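# Bend a rod into an arch between two board sockets

## Task

Shape the rod into a standing arch that points upward, with each of its two ends seated in a different socket on the board.

## Robot and tools

Robot: two arms, left_arm and right_arm, each with a two-finger gripper and a wrist camera. In the scene frame, left_arm's base sits near (-0.010, +0.367, +0.041) m and right_arm's near (-0.001, -0.258, +0.046) m. Both face the same way. A camera stand stands behind them.

Frames: the scene frame has its origin at table-top height, midway between the arms' nominal bases. +z points up, +x points out over the table, and left_arm is on the +y side. Image sides do not match arm names. Printed hand positions, velocities and targets use the scene frame. Offsets in a call use each gripper's own Hand target axes. The fingers extend along the gripper's +z and open and close along its y. end_effector_position is the point between the pads, about 1 cm short of the fingertips.

Row layout, shared by execute_actions and move: one row holds 14 numbers for both arms, even if only one arm moves. The order is dx, dy, dz, rx, ry, rz, opening for left_arm, then those 7 for right_arm. dx to rz are offsets, not poses. They count from that arm's Hand target at the start of the call or action, along the Hand target's own axes. The scale is 1.0 = 0.6 m for dx..dz and 1.0 = 180 degrees for rx..rz, within -1 to 1. rx, ry, rz together form one rotation vector. Opening is absolute: +1 is fully open (0.093 m) and -1 is closed. Six zeros for an arm ask for no new pose. Its opening number is still a command, so resend the present value to keep a grip.

execute_actions(actions, cameras): actions is a list of actions. Each action is a table of up to 15 rows, one per 1/30 s step. A shorter table repeats its last row until step 15. Every row is measured from the start pose, so repeating an offset moves the arm again. Images come back only when actions is empty or cameras names them.

move(target, speed, blend, opening_speed, grip_force, blocking, cameras): target is one row or a list of up to 15 rows. Each arm goes in a straight line, and every row counts from the same starting Hand targets. speed is the path's top speed in m/s, from 0.002 to 2.9, default 0.25. Turning is capped at twice that in rad/s. blend, in m, rounds corners between listed targets; 0 means stop at each one. opening_speed is the finger rate per second on the -1..1 scale, at least 0.2. grip_force is the force per pad in newtons, 10 to 50, one value or one per arm. Below 50 the fingers close slowly. blocking=false returns after about 0.5 s while the move continues. A move lasts at most 10 s. Paths do not avoid obstacles or the other arm. Fast moves overshoot and hit harder. Do not route a path close to an arm's own base, because the elbow can whip round. The result adds a 'move:' line with the ending (done, off_target, moving, held, fault) and limit notes such as limits=paced or limits=held.

wait(seconds): 0 to 3600. It lets time pass with no new command and returns early if a running move finishes. stop() brakes a running move. zoom_image(camera, region): region is [x0, y0, x1, y1] in pixels of that camera's latest image, at most 504 by 504. Cameras are cam_head_left, cam_head_right, cam_high, cam_low, cam_left_wrist and cam_right_wrist, all 896x504. read_manual(section) returns only licence text. finished_scene(scene) takes the current scene's number and ends it for good. The arch must then hold without the robot.

Reading results: Hand target is the last commanded pose after clipping, and the next offsets start from it. The real gripper often stops short or sags and tilts, more so at long reach. Check the position and orientation after each move and correct with an offset. Each step, commanded orientation is clipped to within 40 degrees of the measured one. grip_measured runs +1 open to -1 closed. The pads meet near -0.94, and each millimetre of object width adds about 0.0208. To grip firmly, send roughly 0.41 below the reading for the object's width. To release, send well above it. The last entry of each arm's Joint positions is the finger opening in metres. Joint torques may wrap at ±28 N m on joints 1 to 3. A Joint velocities line marked within noise means the arm is still.

Avoid: dropping the rod or letting it go while it moves. Avoid slamming into the board or table, and hard pushes. Do not let the arms or their cameras touch each other, and do not close a gripper on the other arm. Never leave anything off the table. Blocked arms keep pressing, so send the target back past the gripper to relieve it. Watch motor heat: MOTOR HOT appears at 75 °C. At 90 °C the arm folds and idles, and at 100 °C it goes limp. Stretching an arm out, holding loads or pushing against something heats the motors. Loose objects may occasionally get nudged.

Each tool is called after ">>>" in YAML: its name, and indented under it one key for each argument.

## Session

>>> execute_actions:
  actions: []

Scene clock: 0.00 s.
left_arm: end_effector_position=(+0.3610, +0.3736, +0.0989) grip_measured=+1.000 end_effector_quat_wxyz=(+0.524, -0.014, +0.852, +0.016) | right_arm: end_effector_position=(+0.3773, -0.3000, +0.1329) grip_measured=+1.000 end_effector_quat_wxyz=(+0.589, +0.092, +0.802, -0.015)
Joint positions: left_arm=[0.001 1.553 0.331 0.754 -0.042 -0.008 0.093] | right_arm=[-0.101 1.575 0.301 0.964 0.047 0.105 0.093]
Joint velocities: within noise
Joint torques (N m): no reading
Motor temperatures (°C): left_arm=[31 35 38 33 28 30 29] | right_arm=[29 34 35 35 30 31 29]
Heat: left arm: 38 °C; right arm: 35 °C.
Hand target: left_arm +0.3667, +0.3736, +0.1100; +0.540, -0.014, +0.842, +0.016 | right_arm +0.3812, -0.3004, +0.1425; +0.602, +0.092, +0.793, -0.014
Tool commands: left_gripper/opening=+1.0 right_gripper/opening=+1.0

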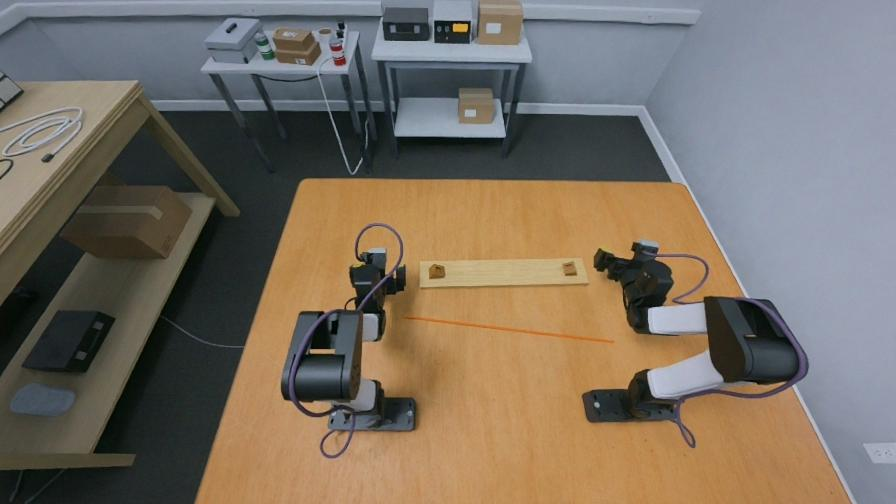

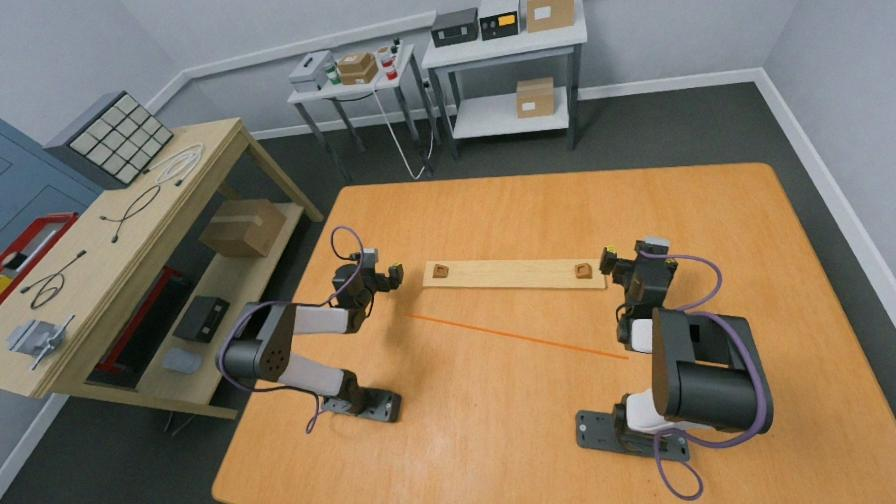

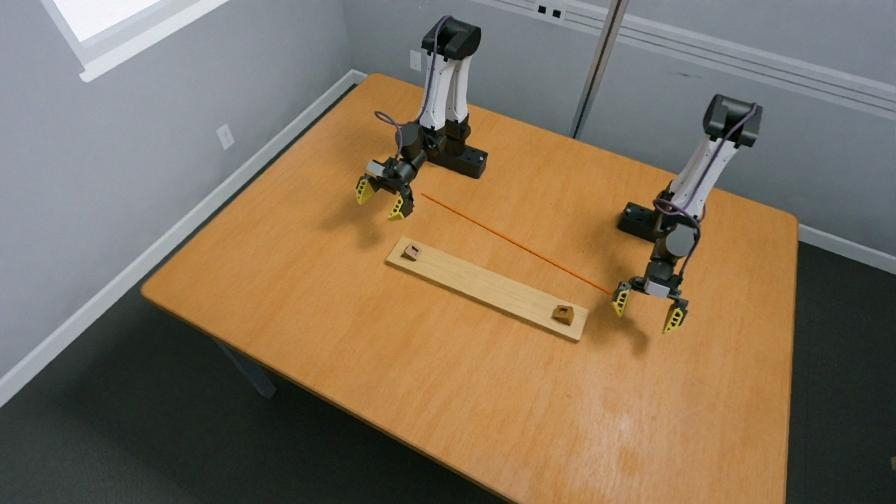

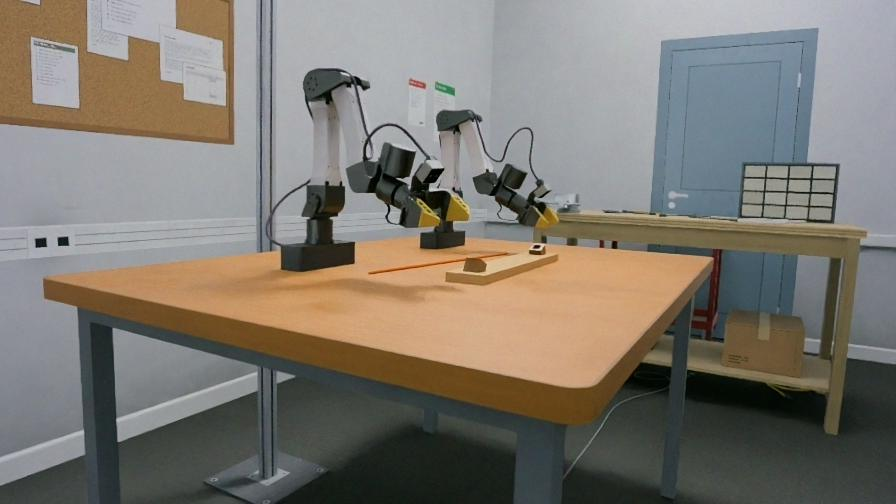

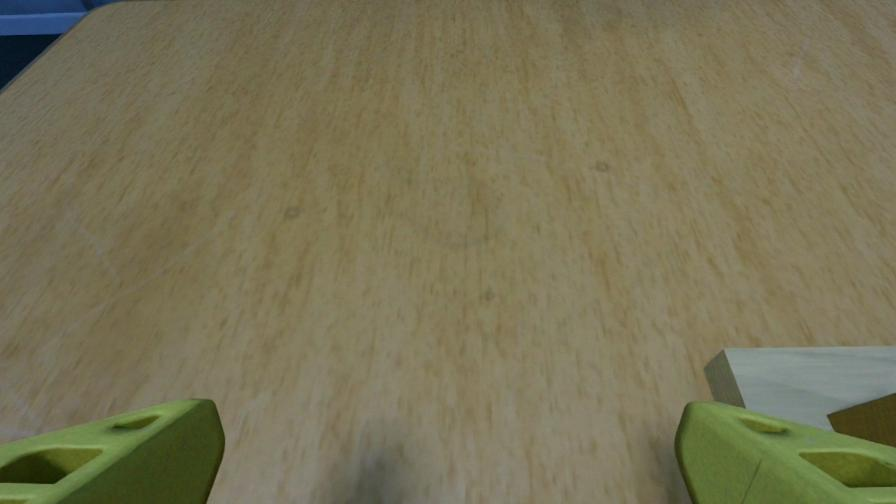

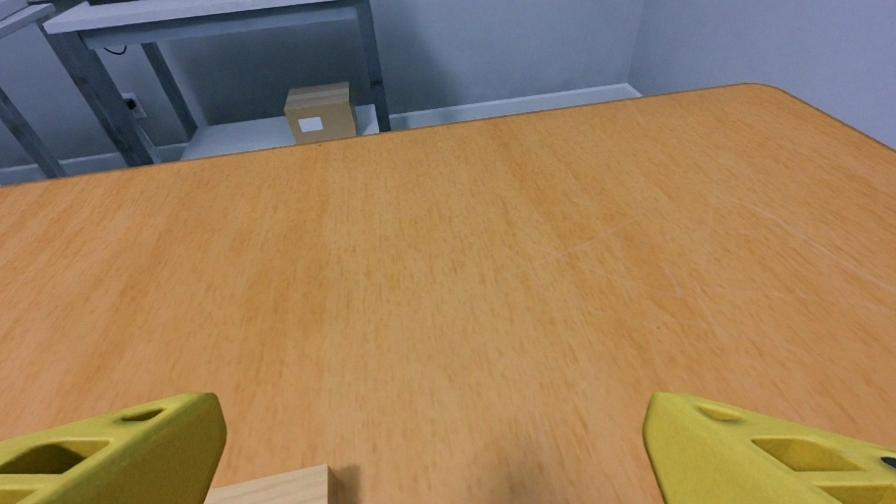

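>>> zoom_image:
  camera: "cam_head_left"
  region: [390, 230, 640, 370]

>>> zoom_image:
  camera: "cam_head_right"
  region: [390, 230, 650, 375]

>>> zoom_image:
  camera: "cam_high"
  region: [370, 160, 650, 350]

>>> zoom_image:
  camera: "cam_low"
  region: [350, 200, 590, 300]

Scaled by 2.016 from the camera's image (finer frame: 1280x720).

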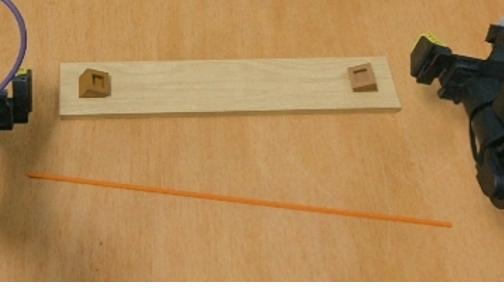

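Scaled by 1.938 from the camera's image (finer frame: 1280x720).

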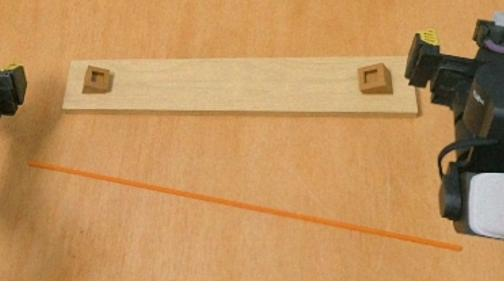

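Scaled by 1.800 from the camera's image (finer frame: 1280x720).

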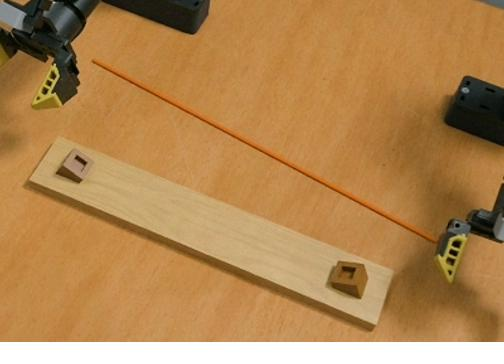

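Scaled by 2.100 from the camera's image (finer frame: 1280x720).

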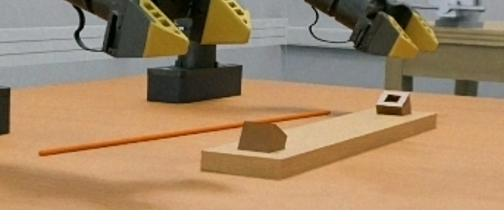

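>>> move:
  target: [-0.126,-0.257,-0.085,0,0.222,0,1,-0.0405,0.2955,-0.112,-0.022,0.272,-0.057,1]
  cameras: ["cam_left_wrist","cam_right_wrist","cam_head_left"]

Scene clock: 59.87 s.
left_arm: end_effector_position=(+0.3504, +0.2239, +0.1861) grip_measured=+1.000 end_effector_quat_wxyz=(+0.205, -0.011, +0.978, +0.022) | right_arm: end_effector_position=(+0.3471, -0.1269, +0.1898) grip_measured=+1.000 end_effector_quat_wxyz=(+0.211, -0.004, +0.977, -0.013)
Joint positions: left_arm=[-0.474 1.694 1.428 -0.955 -0.228 -0.457 0.093] | right_arm=[0.439 1.611 1.326 -0.908 0.202 0.404 0.093]
Joint torques (N m): left_arm=[-0.51 -6.6 9.5 1.12 -0.15 -0.05] | right_arm=[-0.09 -5.52 8.98 1.21 -0.03 0.06]
Motor temperatures (°C): left_arm=[31 38 42 41 28 30 29] | right_arm=[29 36 39 51 30 31 29]
Heat: left arm: 42 °C; right arm: 51 °C.
Hand target: left_arm +0.3582, +0.2181, +0.1981; +0.219, -0.019, +0.975, +0.010 | right_arm +0.3524, -0.1204, +0.1998; +0.219, +0.000, +0.976, -0.001
Off the commanded pose: left_arm 0.016 m, 2 deg | right_arm 0.013 m, 2 deg.
move: off_target (left_arm, right_arm)
Images, in order (width x height): cam_head_left 896x504, cam_left_wrist 896x504, cam_right_wrist 896x504.

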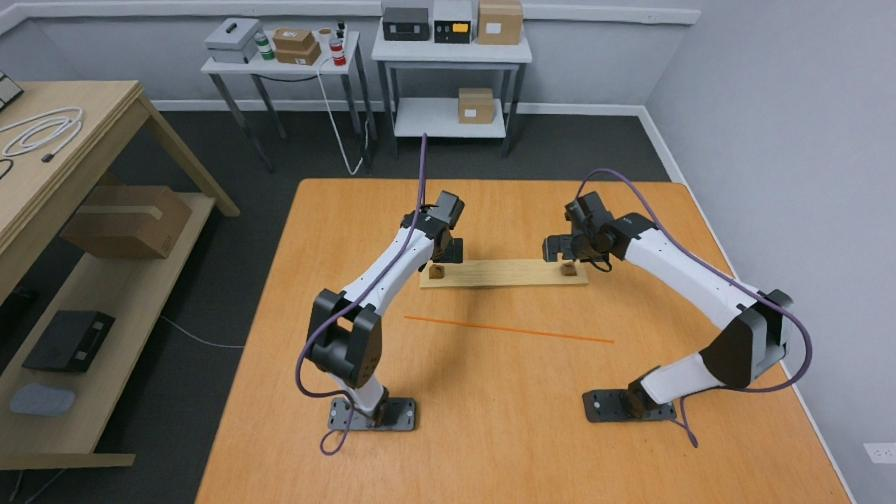

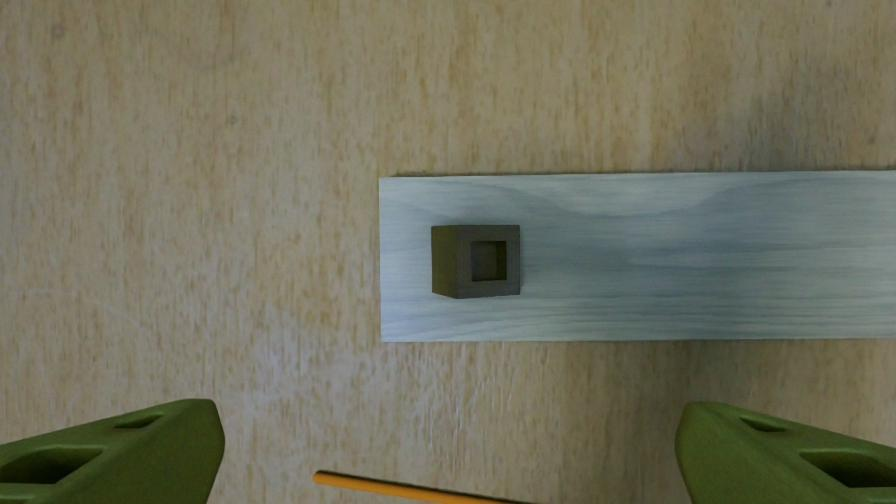

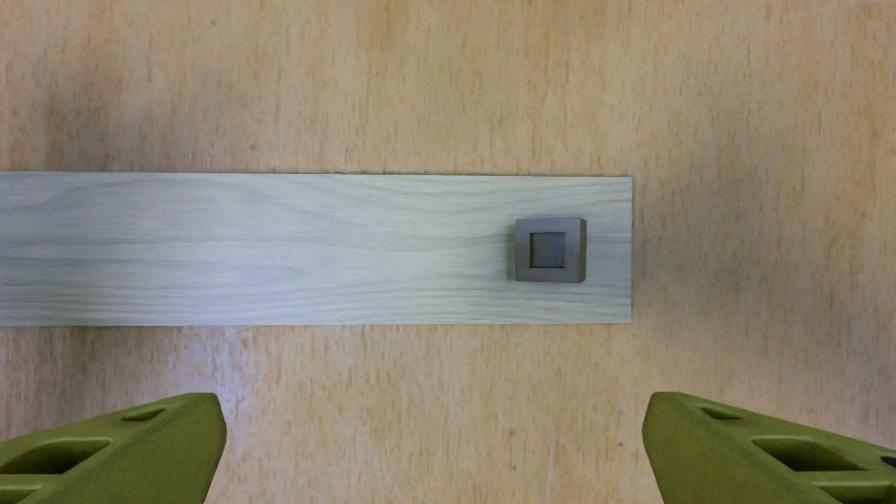

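>>> zoom_image:
  camera: "cam_left_wrist"
  region: [400, 190, 560, 330]

>>> zoom_image:
  camera: "cam_right_wrist"
  region: [480, 180, 640, 320]

>>> execute_actions:
  actions: []
  cameras: ["cam_low", "cam_high"]

>>> zoom_image:
  camera: "cam_low"
  region: [440, 230, 570, 300]

>>> zoom_image:
  camera: "cam_high"
  region: [380, 220, 600, 350]

Scaled by 3.150 from the camera's image (finer frame: 1280x720).

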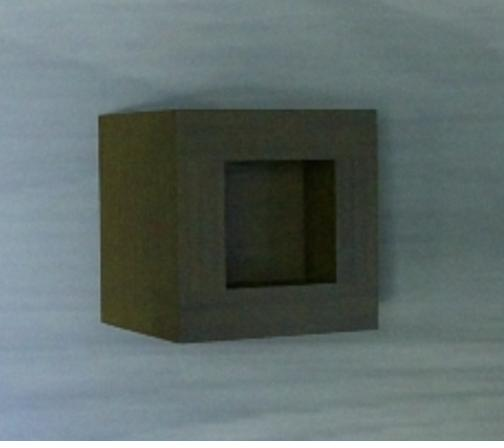

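Scaled by 3.150 from the camera's image (finer frame: 1280x720).

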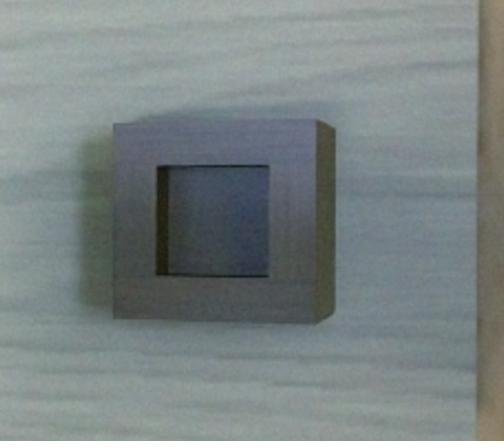

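Scene clock: 82.73 s.
left_arm: end_effector_position=(+0.3502, +0.2240, +0.1860) grip_measured=+1.000 end_effector_quat_wxyz=(+0.205, -0.011, +0.979, +0.022) | right_arm: end_effector_position=(+0.3470, -0.1269, +0.1897) grip_measured=+1.000 end_effector_quat_wxyz=(+0.211, -0.004, +0.977, -0.013)
Joint positions: left_arm=[-0.474 1.694 1.428 -0.956 -0.228 -0.458 0.093] | right_arm=[0.439 1.611 1.326 -0.909 0.202 0.404 0.093]
Joint velocities: within noise
Joint torques (N m): left_arm=[-0.5 -6.6 9.5 1.14 -0.15 -0.03] | right_arm=[-0.06 -5.5 8.98 1.23 -0.03 0.07]
Motor temperatures (°C): left_arm=[31 40 46 37 28 30 29] | right_arm=[29 37 45 44 30 31 29]
Heat: left arm: 46 °C; right arm: 45 °C.
Hand target: left_arm +0.3582, +0.2181, +0.1981; +0.219, -0.019, +0.975, +0.010 | right_arm +0.3523, -0.1203, +0.1998; +0.219, +0.000, +0.976, -0.001
Tool commands: left_gripper/opening=+1.0 right_gripper/opening=+1.0
Off the commanded pose: left_arm 0.016 m, 2 deg | right_arm 0.013 m, 2 deg.
Images, in order (width x height): cam_high 896x504, cam_low 896x504.

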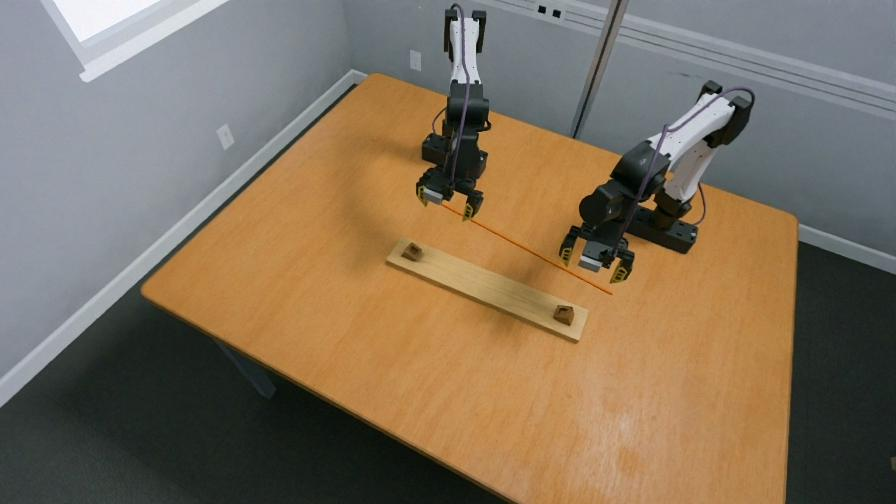

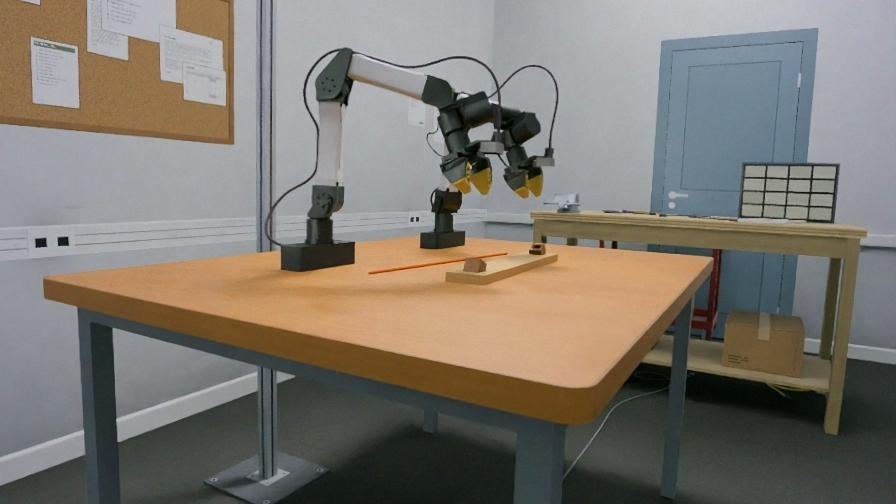

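Scaled by 3.877 from the camera's image (finer frame: 1280x720).

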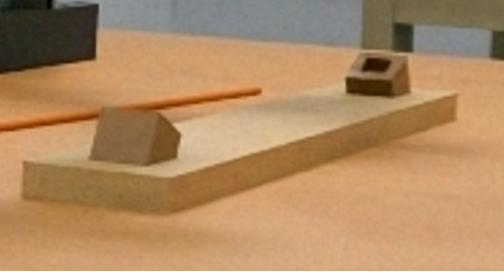

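Scaled by 2.291 from the camera's image (finer frame: 1280x720).

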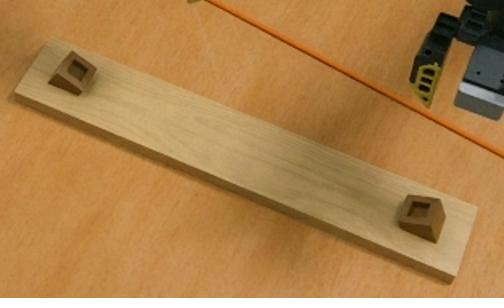

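>>> zoom_image:
  camera: "cam_left_wrist"
  region: [300, 450, 420, 504]

This scene's latest camera images include none from cam_left_wrist. They are from: cam_high, cam_low. cam_left_wrist's image comes with the result of a call that names it in "cameras".

>>> move:
  target: [0.2367,0.0252,0.0318,0.125,0.1,0.5455,1,0.3147,-0.1183,-0.0013,-0.101,0.115,-0.449,1]
  cameras: ["cam_left_wrist","cam_right_wrist","cam_head_left","cam_high"]

Scene clock: 144.63 s.
left_arm: end_effector_position=(+0.2419, +0.2276, +0.1212) grip_measured=+1.000 end_effector_quat_wxyz=(+0.005, +0.747, +0.665, +0.001) | right_arm: end_effector_position=(+0.1865, -0.1886, +0.1191) grip_measured=+1.000 end_effector_quat_wxyz=(+0.004, -0.653, +0.757, +0.000)
Joint positions: left_arm=[-0.502 1.643 1.188 -1.105 0.001 1.184 0.093] | right_arm=[0.341 1.309 0.857 -1.112 -0.003 -1.071 0.093]
Joint torques (N m): left_arm=[-0.73 -6.41 4.68 0.34 -0.02 0.24] | right_arm=[-0.58 -4.42 4.51 0.38 -0.08 -0.11]
Heat: left arm: 50 °C; right arm: 49 °C.
Hand target: left_arm +0.2375, +0.2290, +0.1203; +0.000, +0.753, +0.657, +0.000 | right_arm +0.1813, -0.1914, +0.1199; +0.000, -0.658, +0.753, +0.000
Off the commanded pose: left_arm 0.005 m, 1 deg | right_arm 0.006 m, 1 deg.
move: done
Images, in order (width x height): cam_head_left 896x504, cam_high 896x504, cam_left_wrist 896x504, cam_right_wrist 896x504.

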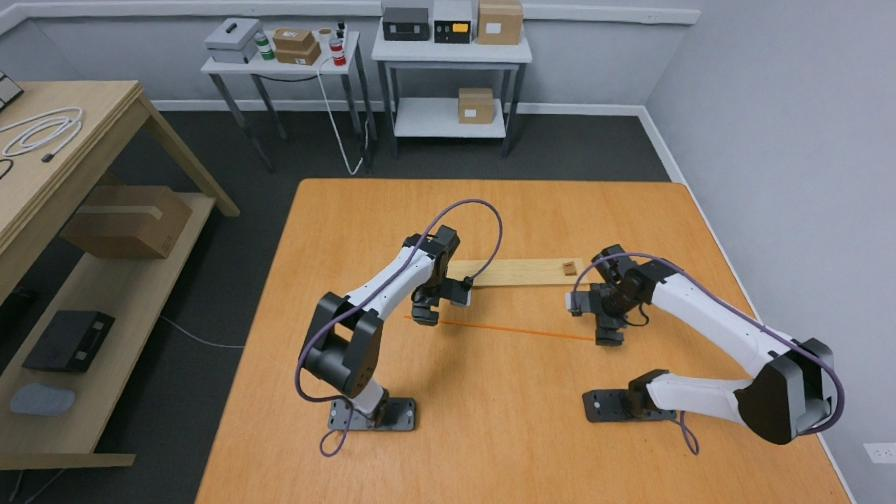

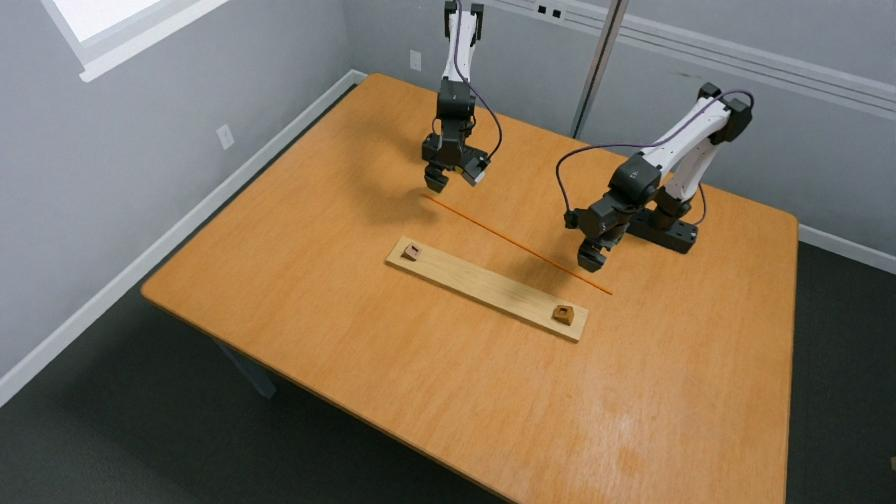

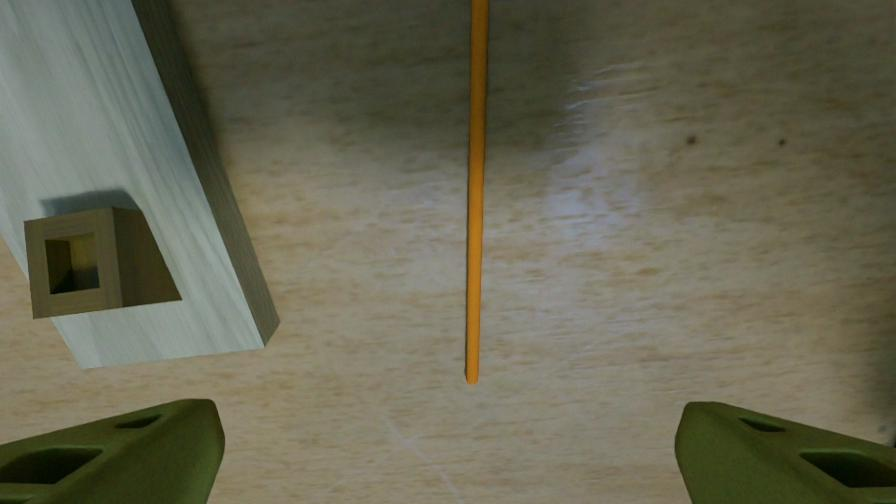

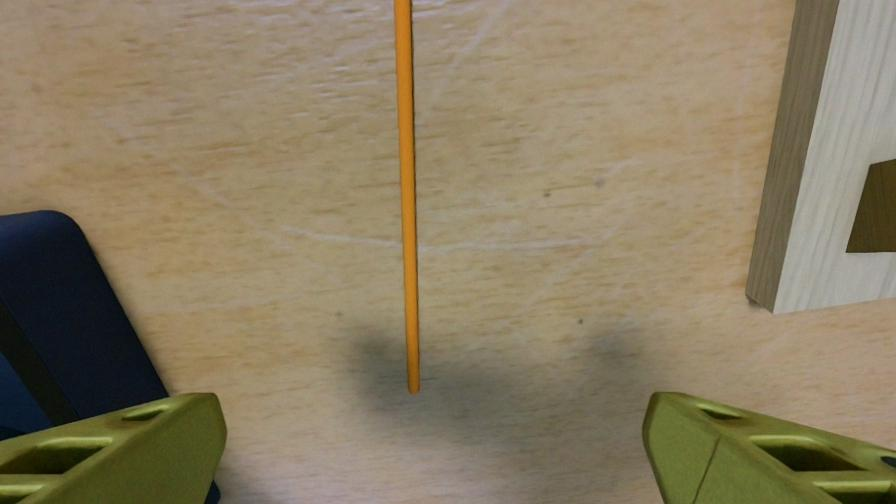

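>>> move:
  target: [0,-0.0183,0.15,0,0,0,1,0,0.0183,0.15,0,0,0,1]
  cameras: ["cam_left_wrist","cam_right_wrist"]

Scene clock: 174.30 s.
left_arm: end_effector_position=(+0.2261, +0.2320, +0.0327) grip_measured=+1.000 end_effector_quat_wxyz=(-0.004, +0.752, +0.659, -0.002) | right_arm: end_effector_position=(+0.1702, -0.1913, +0.0332) grip_measured=+1.000 end_effector_quat_wxyz=(-0.003, -0.658, +0.753, +0.002)
Joint positions: left_arm=[-0.516 1.738 0.912 -0.753 0.001 1.184 0.093] | right_arm=[0.357 1.414 0.563 -0.726 -0.003 -1.067 0.093]
Joint torques (N m): left_arm=[-0.79 -5.74 4.23 0.53 -0.02 0.11] | right_arm=[0.34 -2.76 3.69 0.72 -0.09 0.05]
Motor temperatures (°C): left_arm=[30 42 46 33 27 29 29] | right_arm=[28 37 43 38 30 31 29]
Heat: left arm: 46 °C; right arm: 43 °C.
Hand target: left_arm +0.2267, +0.2305, +0.0303; +0.000, +0.753, +0.658, +0.000 | right_arm +0.1706, -0.1899, +0.0300; +0.000, -0.657, +0.753, +0.000
Off the commanded pose: left_arm 0.003 m, 1 deg | right_arm 0.004 m, 0 deg.
move: done

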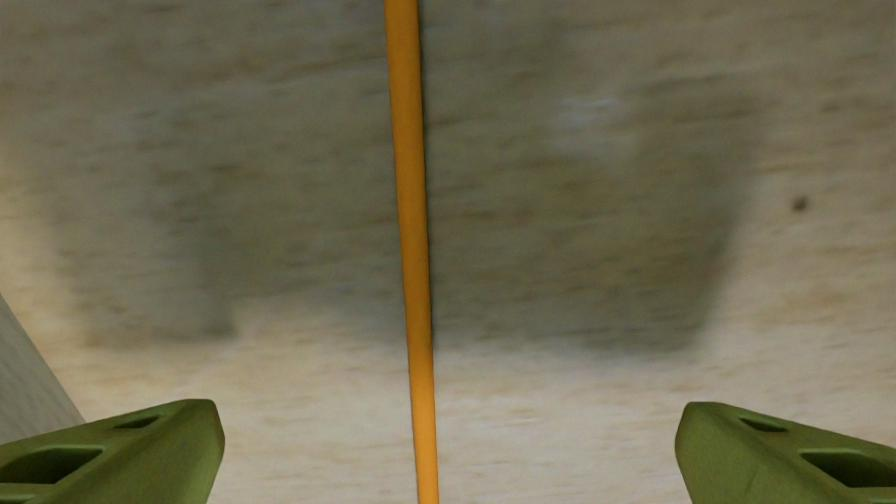

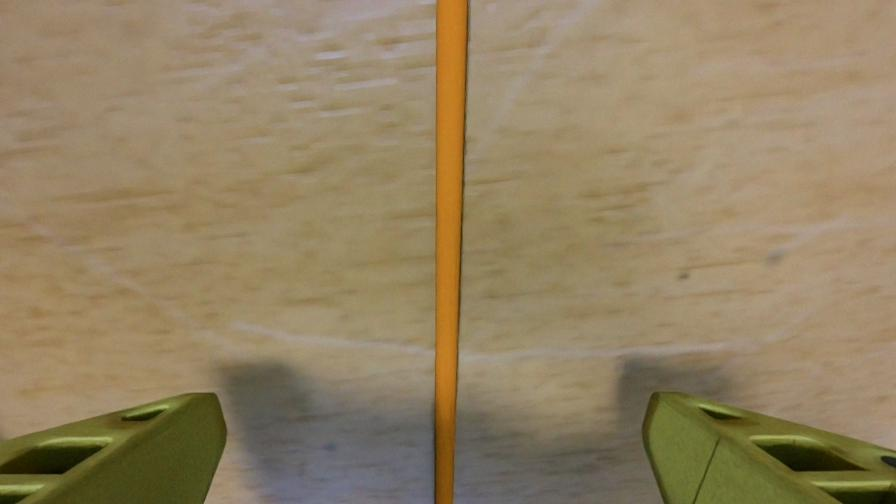

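>>> move:
  target:
    - [0,0.0083,0.0362,0,0,0,1,0,0,0.037,0,0,0,1]
    - [0,0.0083,0.0362,0,0,0,-1,0,0,0.037,0,0,0,-1]
  speed: 0.08
  opening_speed: 1.0
  cameras: ["cam_left_wrist","cam_right_wrist"]

Scene clock: 192.60 s.
left_arm: end_effector_position=(+0.2304, +0.2296, +0.0107) grip_measured=-0.978 end_effector_quat_wxyz=(-0.004, +0.752, +0.659, -0.002) | right_arm: end_effector_position=(+0.1700, -0.1916, +0.0108) grip_measured=-0.983 end_effector_quat_wxyz=(-0.003, -0.658, +0.753, +0.002)
Joint positions: left_arm=[-0.516 1.808 0.894 -0.664 0.001 1.184 0] | right_arm=[0.357 1.488 0.512 -0.6 -0.002 -1.067 0]
Joint torques (N m): left_arm=[-0.12 -6.12 3.96 0.55 -0.03 0.17] | right_arm=[0.34 -2.74 3.55 0.74 -0.09 0.04]
Heat: left arm: 44 °C; right arm: 42 °C.
Hand target: left_arm +0.2317, +0.2299, +0.0086; +0.000, +0.753, +0.658, +0.000 | right_arm +0.1706, -0.1899, +0.0078; +0.000, -0.657, +0.753, +0.000
Off the commanded pose: left_arm 0.002 m, 1 deg | right_arm 0.004 m, 0 deg.
move: done

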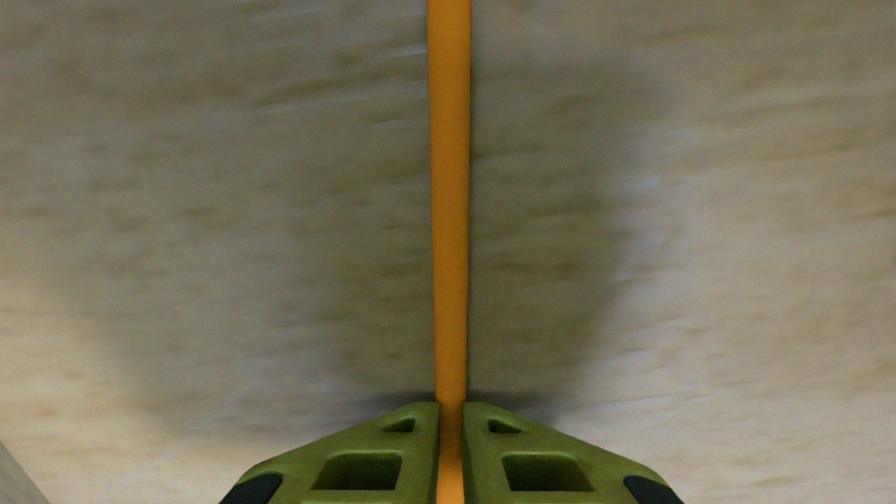

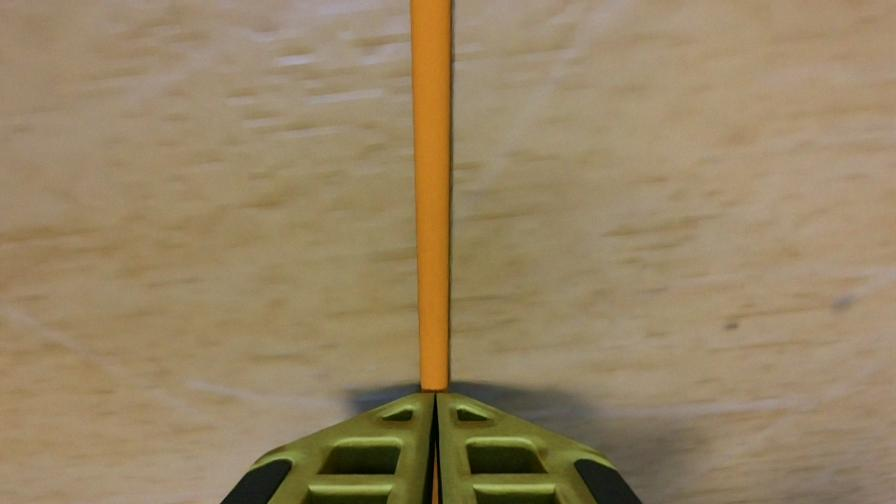

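>>> zoom_image:
  camera: "cam_right_wrist"
  region: [350, 340, 520, 504]

>>> zoom_image:
  camera: "cam_left_wrist"
  region: [360, 340, 530, 504]

Scaled by 2.965 from the camera's image (finer frame: 1280x720).

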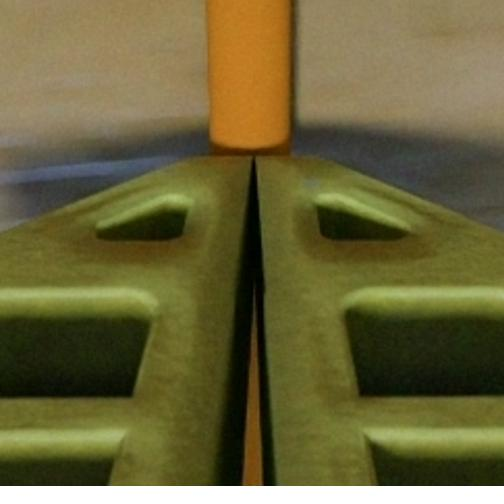

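Scaled by 2.965 from the camera's image (finer frame: 1280x720).

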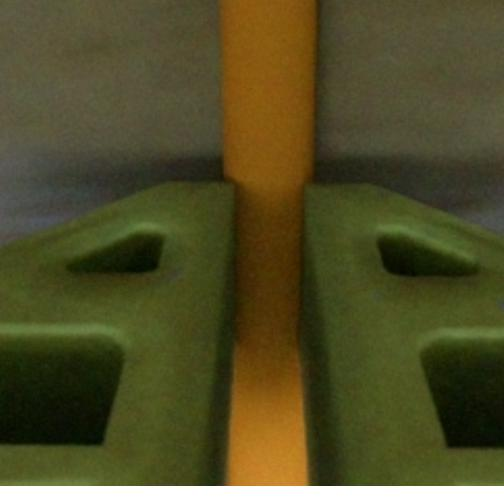

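>>> move:
  target:
    - [0,0,0,0,0,0,-1,0,0,-0.004,0,0,0,-0.4]
    - [0,0,0,0,0,0,-1,0,0,0.012,0,0,0,-0.4]
    - [0,0,0,0,0,0,-1,0,0,0.012,0,0,0,-1]
  speed: 0.05
  opening_speed: 1.0
  cameras: ["cam_right_wrist"]

Scene clock: 211.07 s.
left_arm: end_effector_position=(+0.2306, +0.2295, +0.0107) grip_measured=-0.978 end_effector_quat_wxyz=(-0.003, +0.752, +0.659, -0.002) | right_arm: end_effector_position=(+0.1672, -0.1943, +0.0054) grip_measured=-0.974 end_effector_quat_wxyz=(-0.013, -0.658, +0.753, +0.000)
Joint positions: left_arm=[-0.516 1.808 0.894 -0.663 0.001 1.184 0] | right_arm=[0.358 1.512 0.503 -0.586 0.009 -1.066 0]
Joint torques (N m): left_arm=[-0.13 -6.11 3.93 0.54 -0.03 0.17] | right_arm=[0.21 -2.56 3.02 0.93 -0.21 0.04]
Heat: left arm: 42 °C; right arm: 41 °C.
Hand target: left_arm +0.2316, +0.2299, +0.0086; +0.000, +0.753, +0.658, +0.000 | right_arm +0.1705, -0.1899, +0.0006; +0.000, -0.657, +0.753, +0.000
Off the commanded pose: left_arm 0.002 m, 1 deg | right_arm 0.007 m, 1 deg.
move: done

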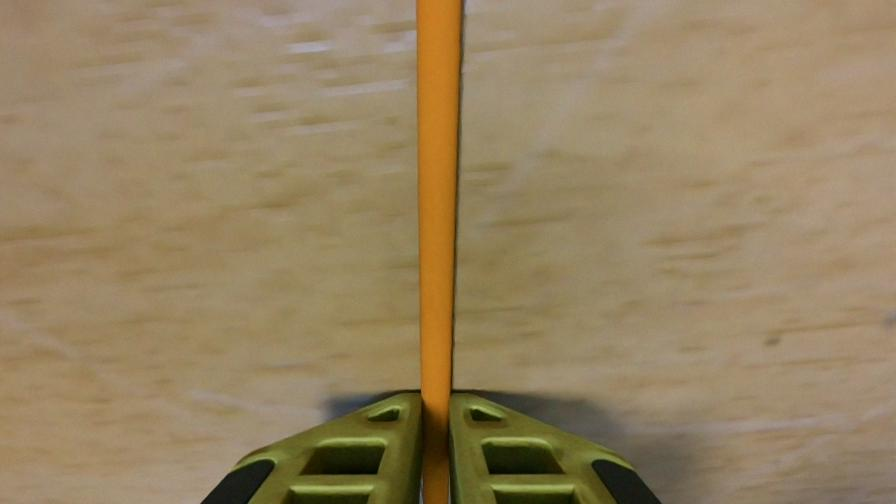

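>>> move:
  target:
    - [0,0,-0.2857,0,0,0,-1,0,0,-0.289,0,0,0,-1]
    - [0.0222,0.2129,-0.2857,0,0,-0.0428,-1,-0.0233,-0.3152,-0.289,0,0,-0.0433,-1]
  speed: 0.2
  blend: [0.03,0]
  cameras: ["cam_left_wrist","cam_right_wrist","cam_head_left","cam_high"]

Scene clock: 252.27 s.
left_arm: end_effector_position=(+0.3561, +0.2262, +0.1723) grip_measured=-0.978 end_effector_quat_wxyz=(-0.008, +0.705, +0.709, -0.001) | right_arm: end_effector_position=(+0.3562, -0.2006, +0.1671) grip_measured=-0.974 end_effector_quat_wxyz=(+0.006, +0.706, -0.709, +0.002)
Joint positions: left_arm=[-0.367 2.067 1.94 -1.459 -0.005 1.197 0] | right_arm=[0.152 1.926 1.695 -1.349 0.01 -1.402 0]
Joint torques (N m): left_arm=[0.05 -8.83 8.35 0.19 0.01 0.2] | right_arm=[-1.21 -7.35 7.91 0.28 -0.22 -0.17]
Motor temperatures (°C): left_arm=[30 40 41 31 27 29 30] | right_arm=[28 35 40 37 30 31 30]
Heat: left arm: 41 °C; right arm: 40 °C.
Hand target: left_arm +0.3599, +0.2256, +0.1801; +0.000, +0.708, +0.706, +0.000 | right_arm +0.3596, -0.2015, +0.1740; +0.000, +0.707, -0.707, +0.000
Off the commanded pose: left_arm 0.009 m, 1 deg | right_arm 0.008 m, 1 deg.
move: done
Images, in order (width x height): cam_head_left 896x504, cam_high 896x504, cam_left_wrist 896x504, cam_right_wrist 896x504.

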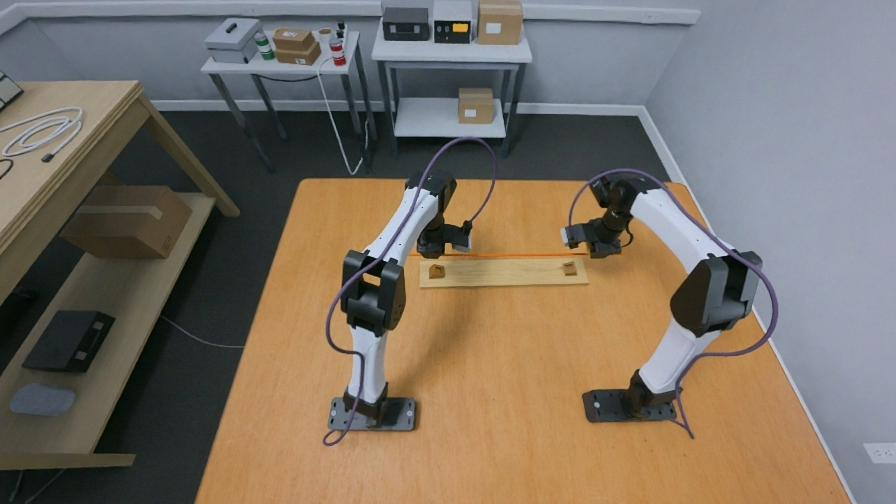

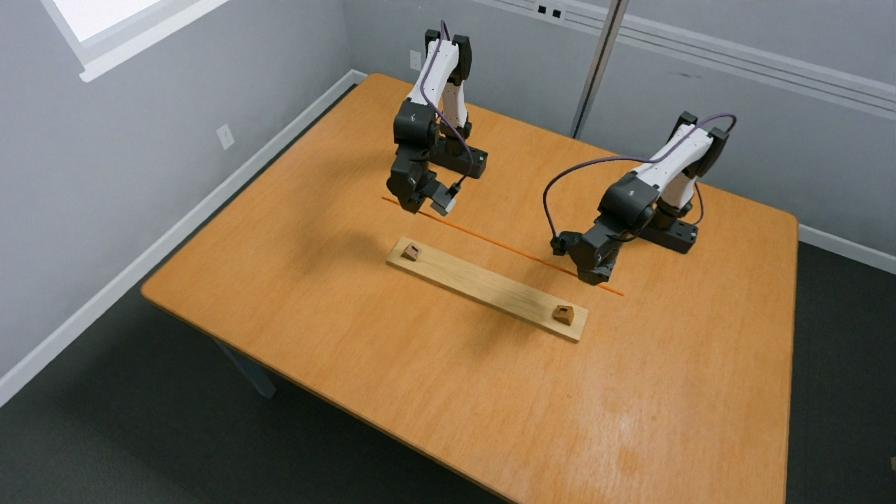

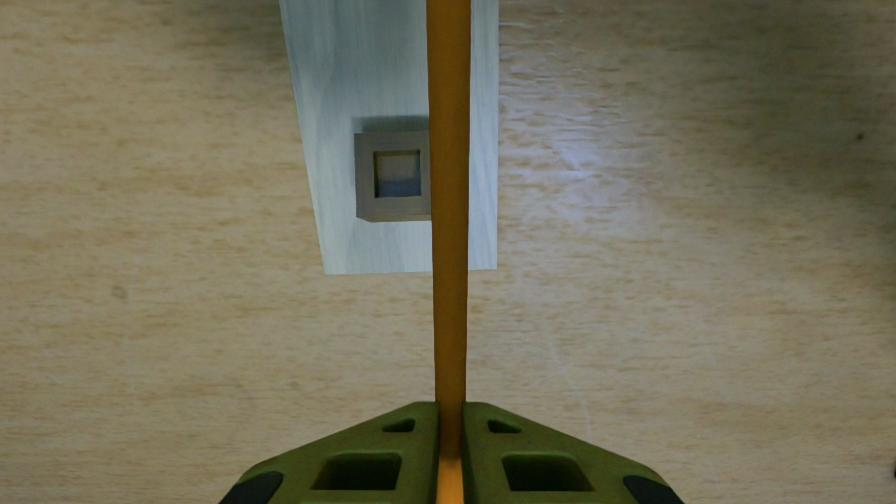

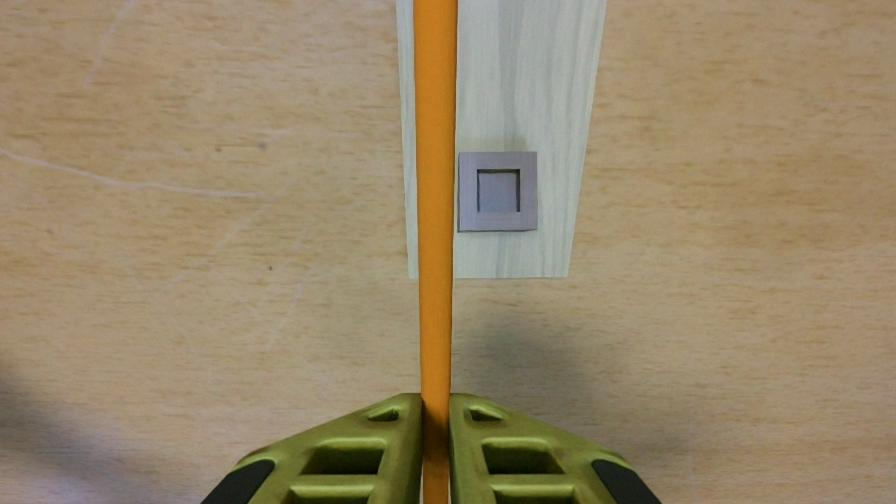

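>>> move:
  target: [-0.0177,0.0352,0,0,-0.1667,0,-1,-0.0175,-0.0407,0,0,-0.1667,0,-1]
  speed: 0.2
  cameras: ["cam_low","cam_high"]

Scene clock: 275.27 s.
left_arm: end_effector_position=(+0.3803, +0.2173, +0.1688) grip_measured=-0.987 end_effector_quat_wxyz=(+0.160, +0.677, +0.693, -0.187) | right_arm: end_effector_position=(+0.3736, -0.1980, +0.1636) grip_measured=-0.974 end_effector_quat_wxyz=(-0.150, +0.682, -0.694, -0.177)
Joint positions: left_arm=[-0.171 2.067 1.845 -1.291 0.495 1.36 0] | right_arm=[-0.053 2.014 1.733 -1.349 -0.465 -1.608 0]
Joint torques (N m): left_arm=[-0.16 -11.84 4.67 0.68 0.44 0.26] | right_arm=[-0.76 -7.76 7.92 0.4 -0.94 -0.17]
Heat: left arm: 44 °C; right arm: 43 °C.
Hand target: left_arm +0.3810, +0.2149, +0.1800; +0.183, +0.684, +0.683, -0.183 | right_arm +0.3841, -0.1911, +0.1740; -0.183, +0.683, -0.683, -0.183
Off the commanded pose: left_arm 0.012 m, 3 deg | right_arm 0.016 m, 4 deg.
move: off_target (left_arm, right_arm)
Images, in order (width x height): cam_high 896x504, cam_low 896x504.

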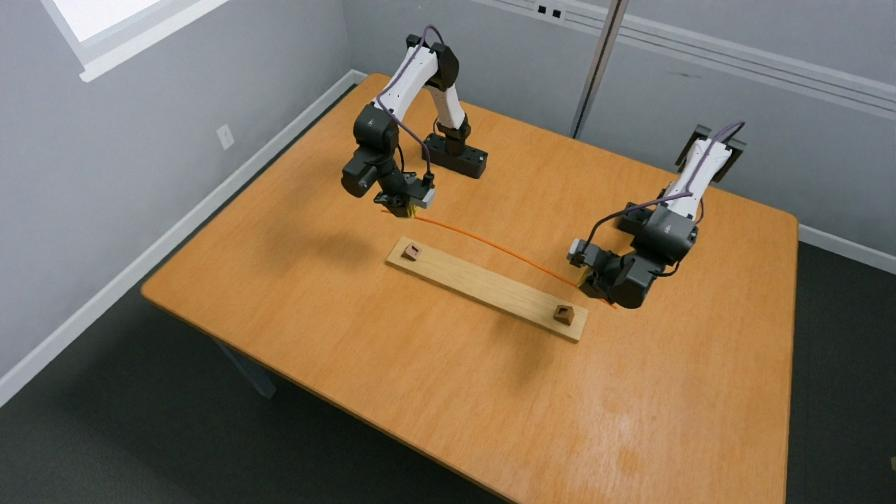

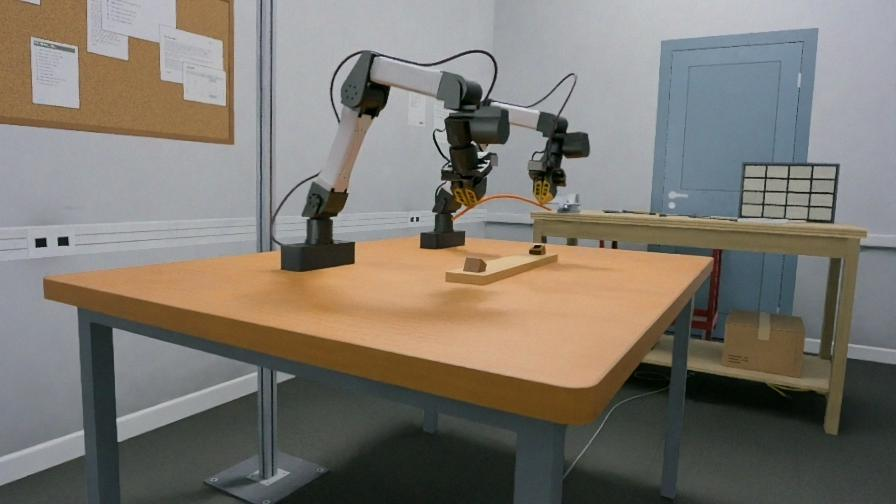

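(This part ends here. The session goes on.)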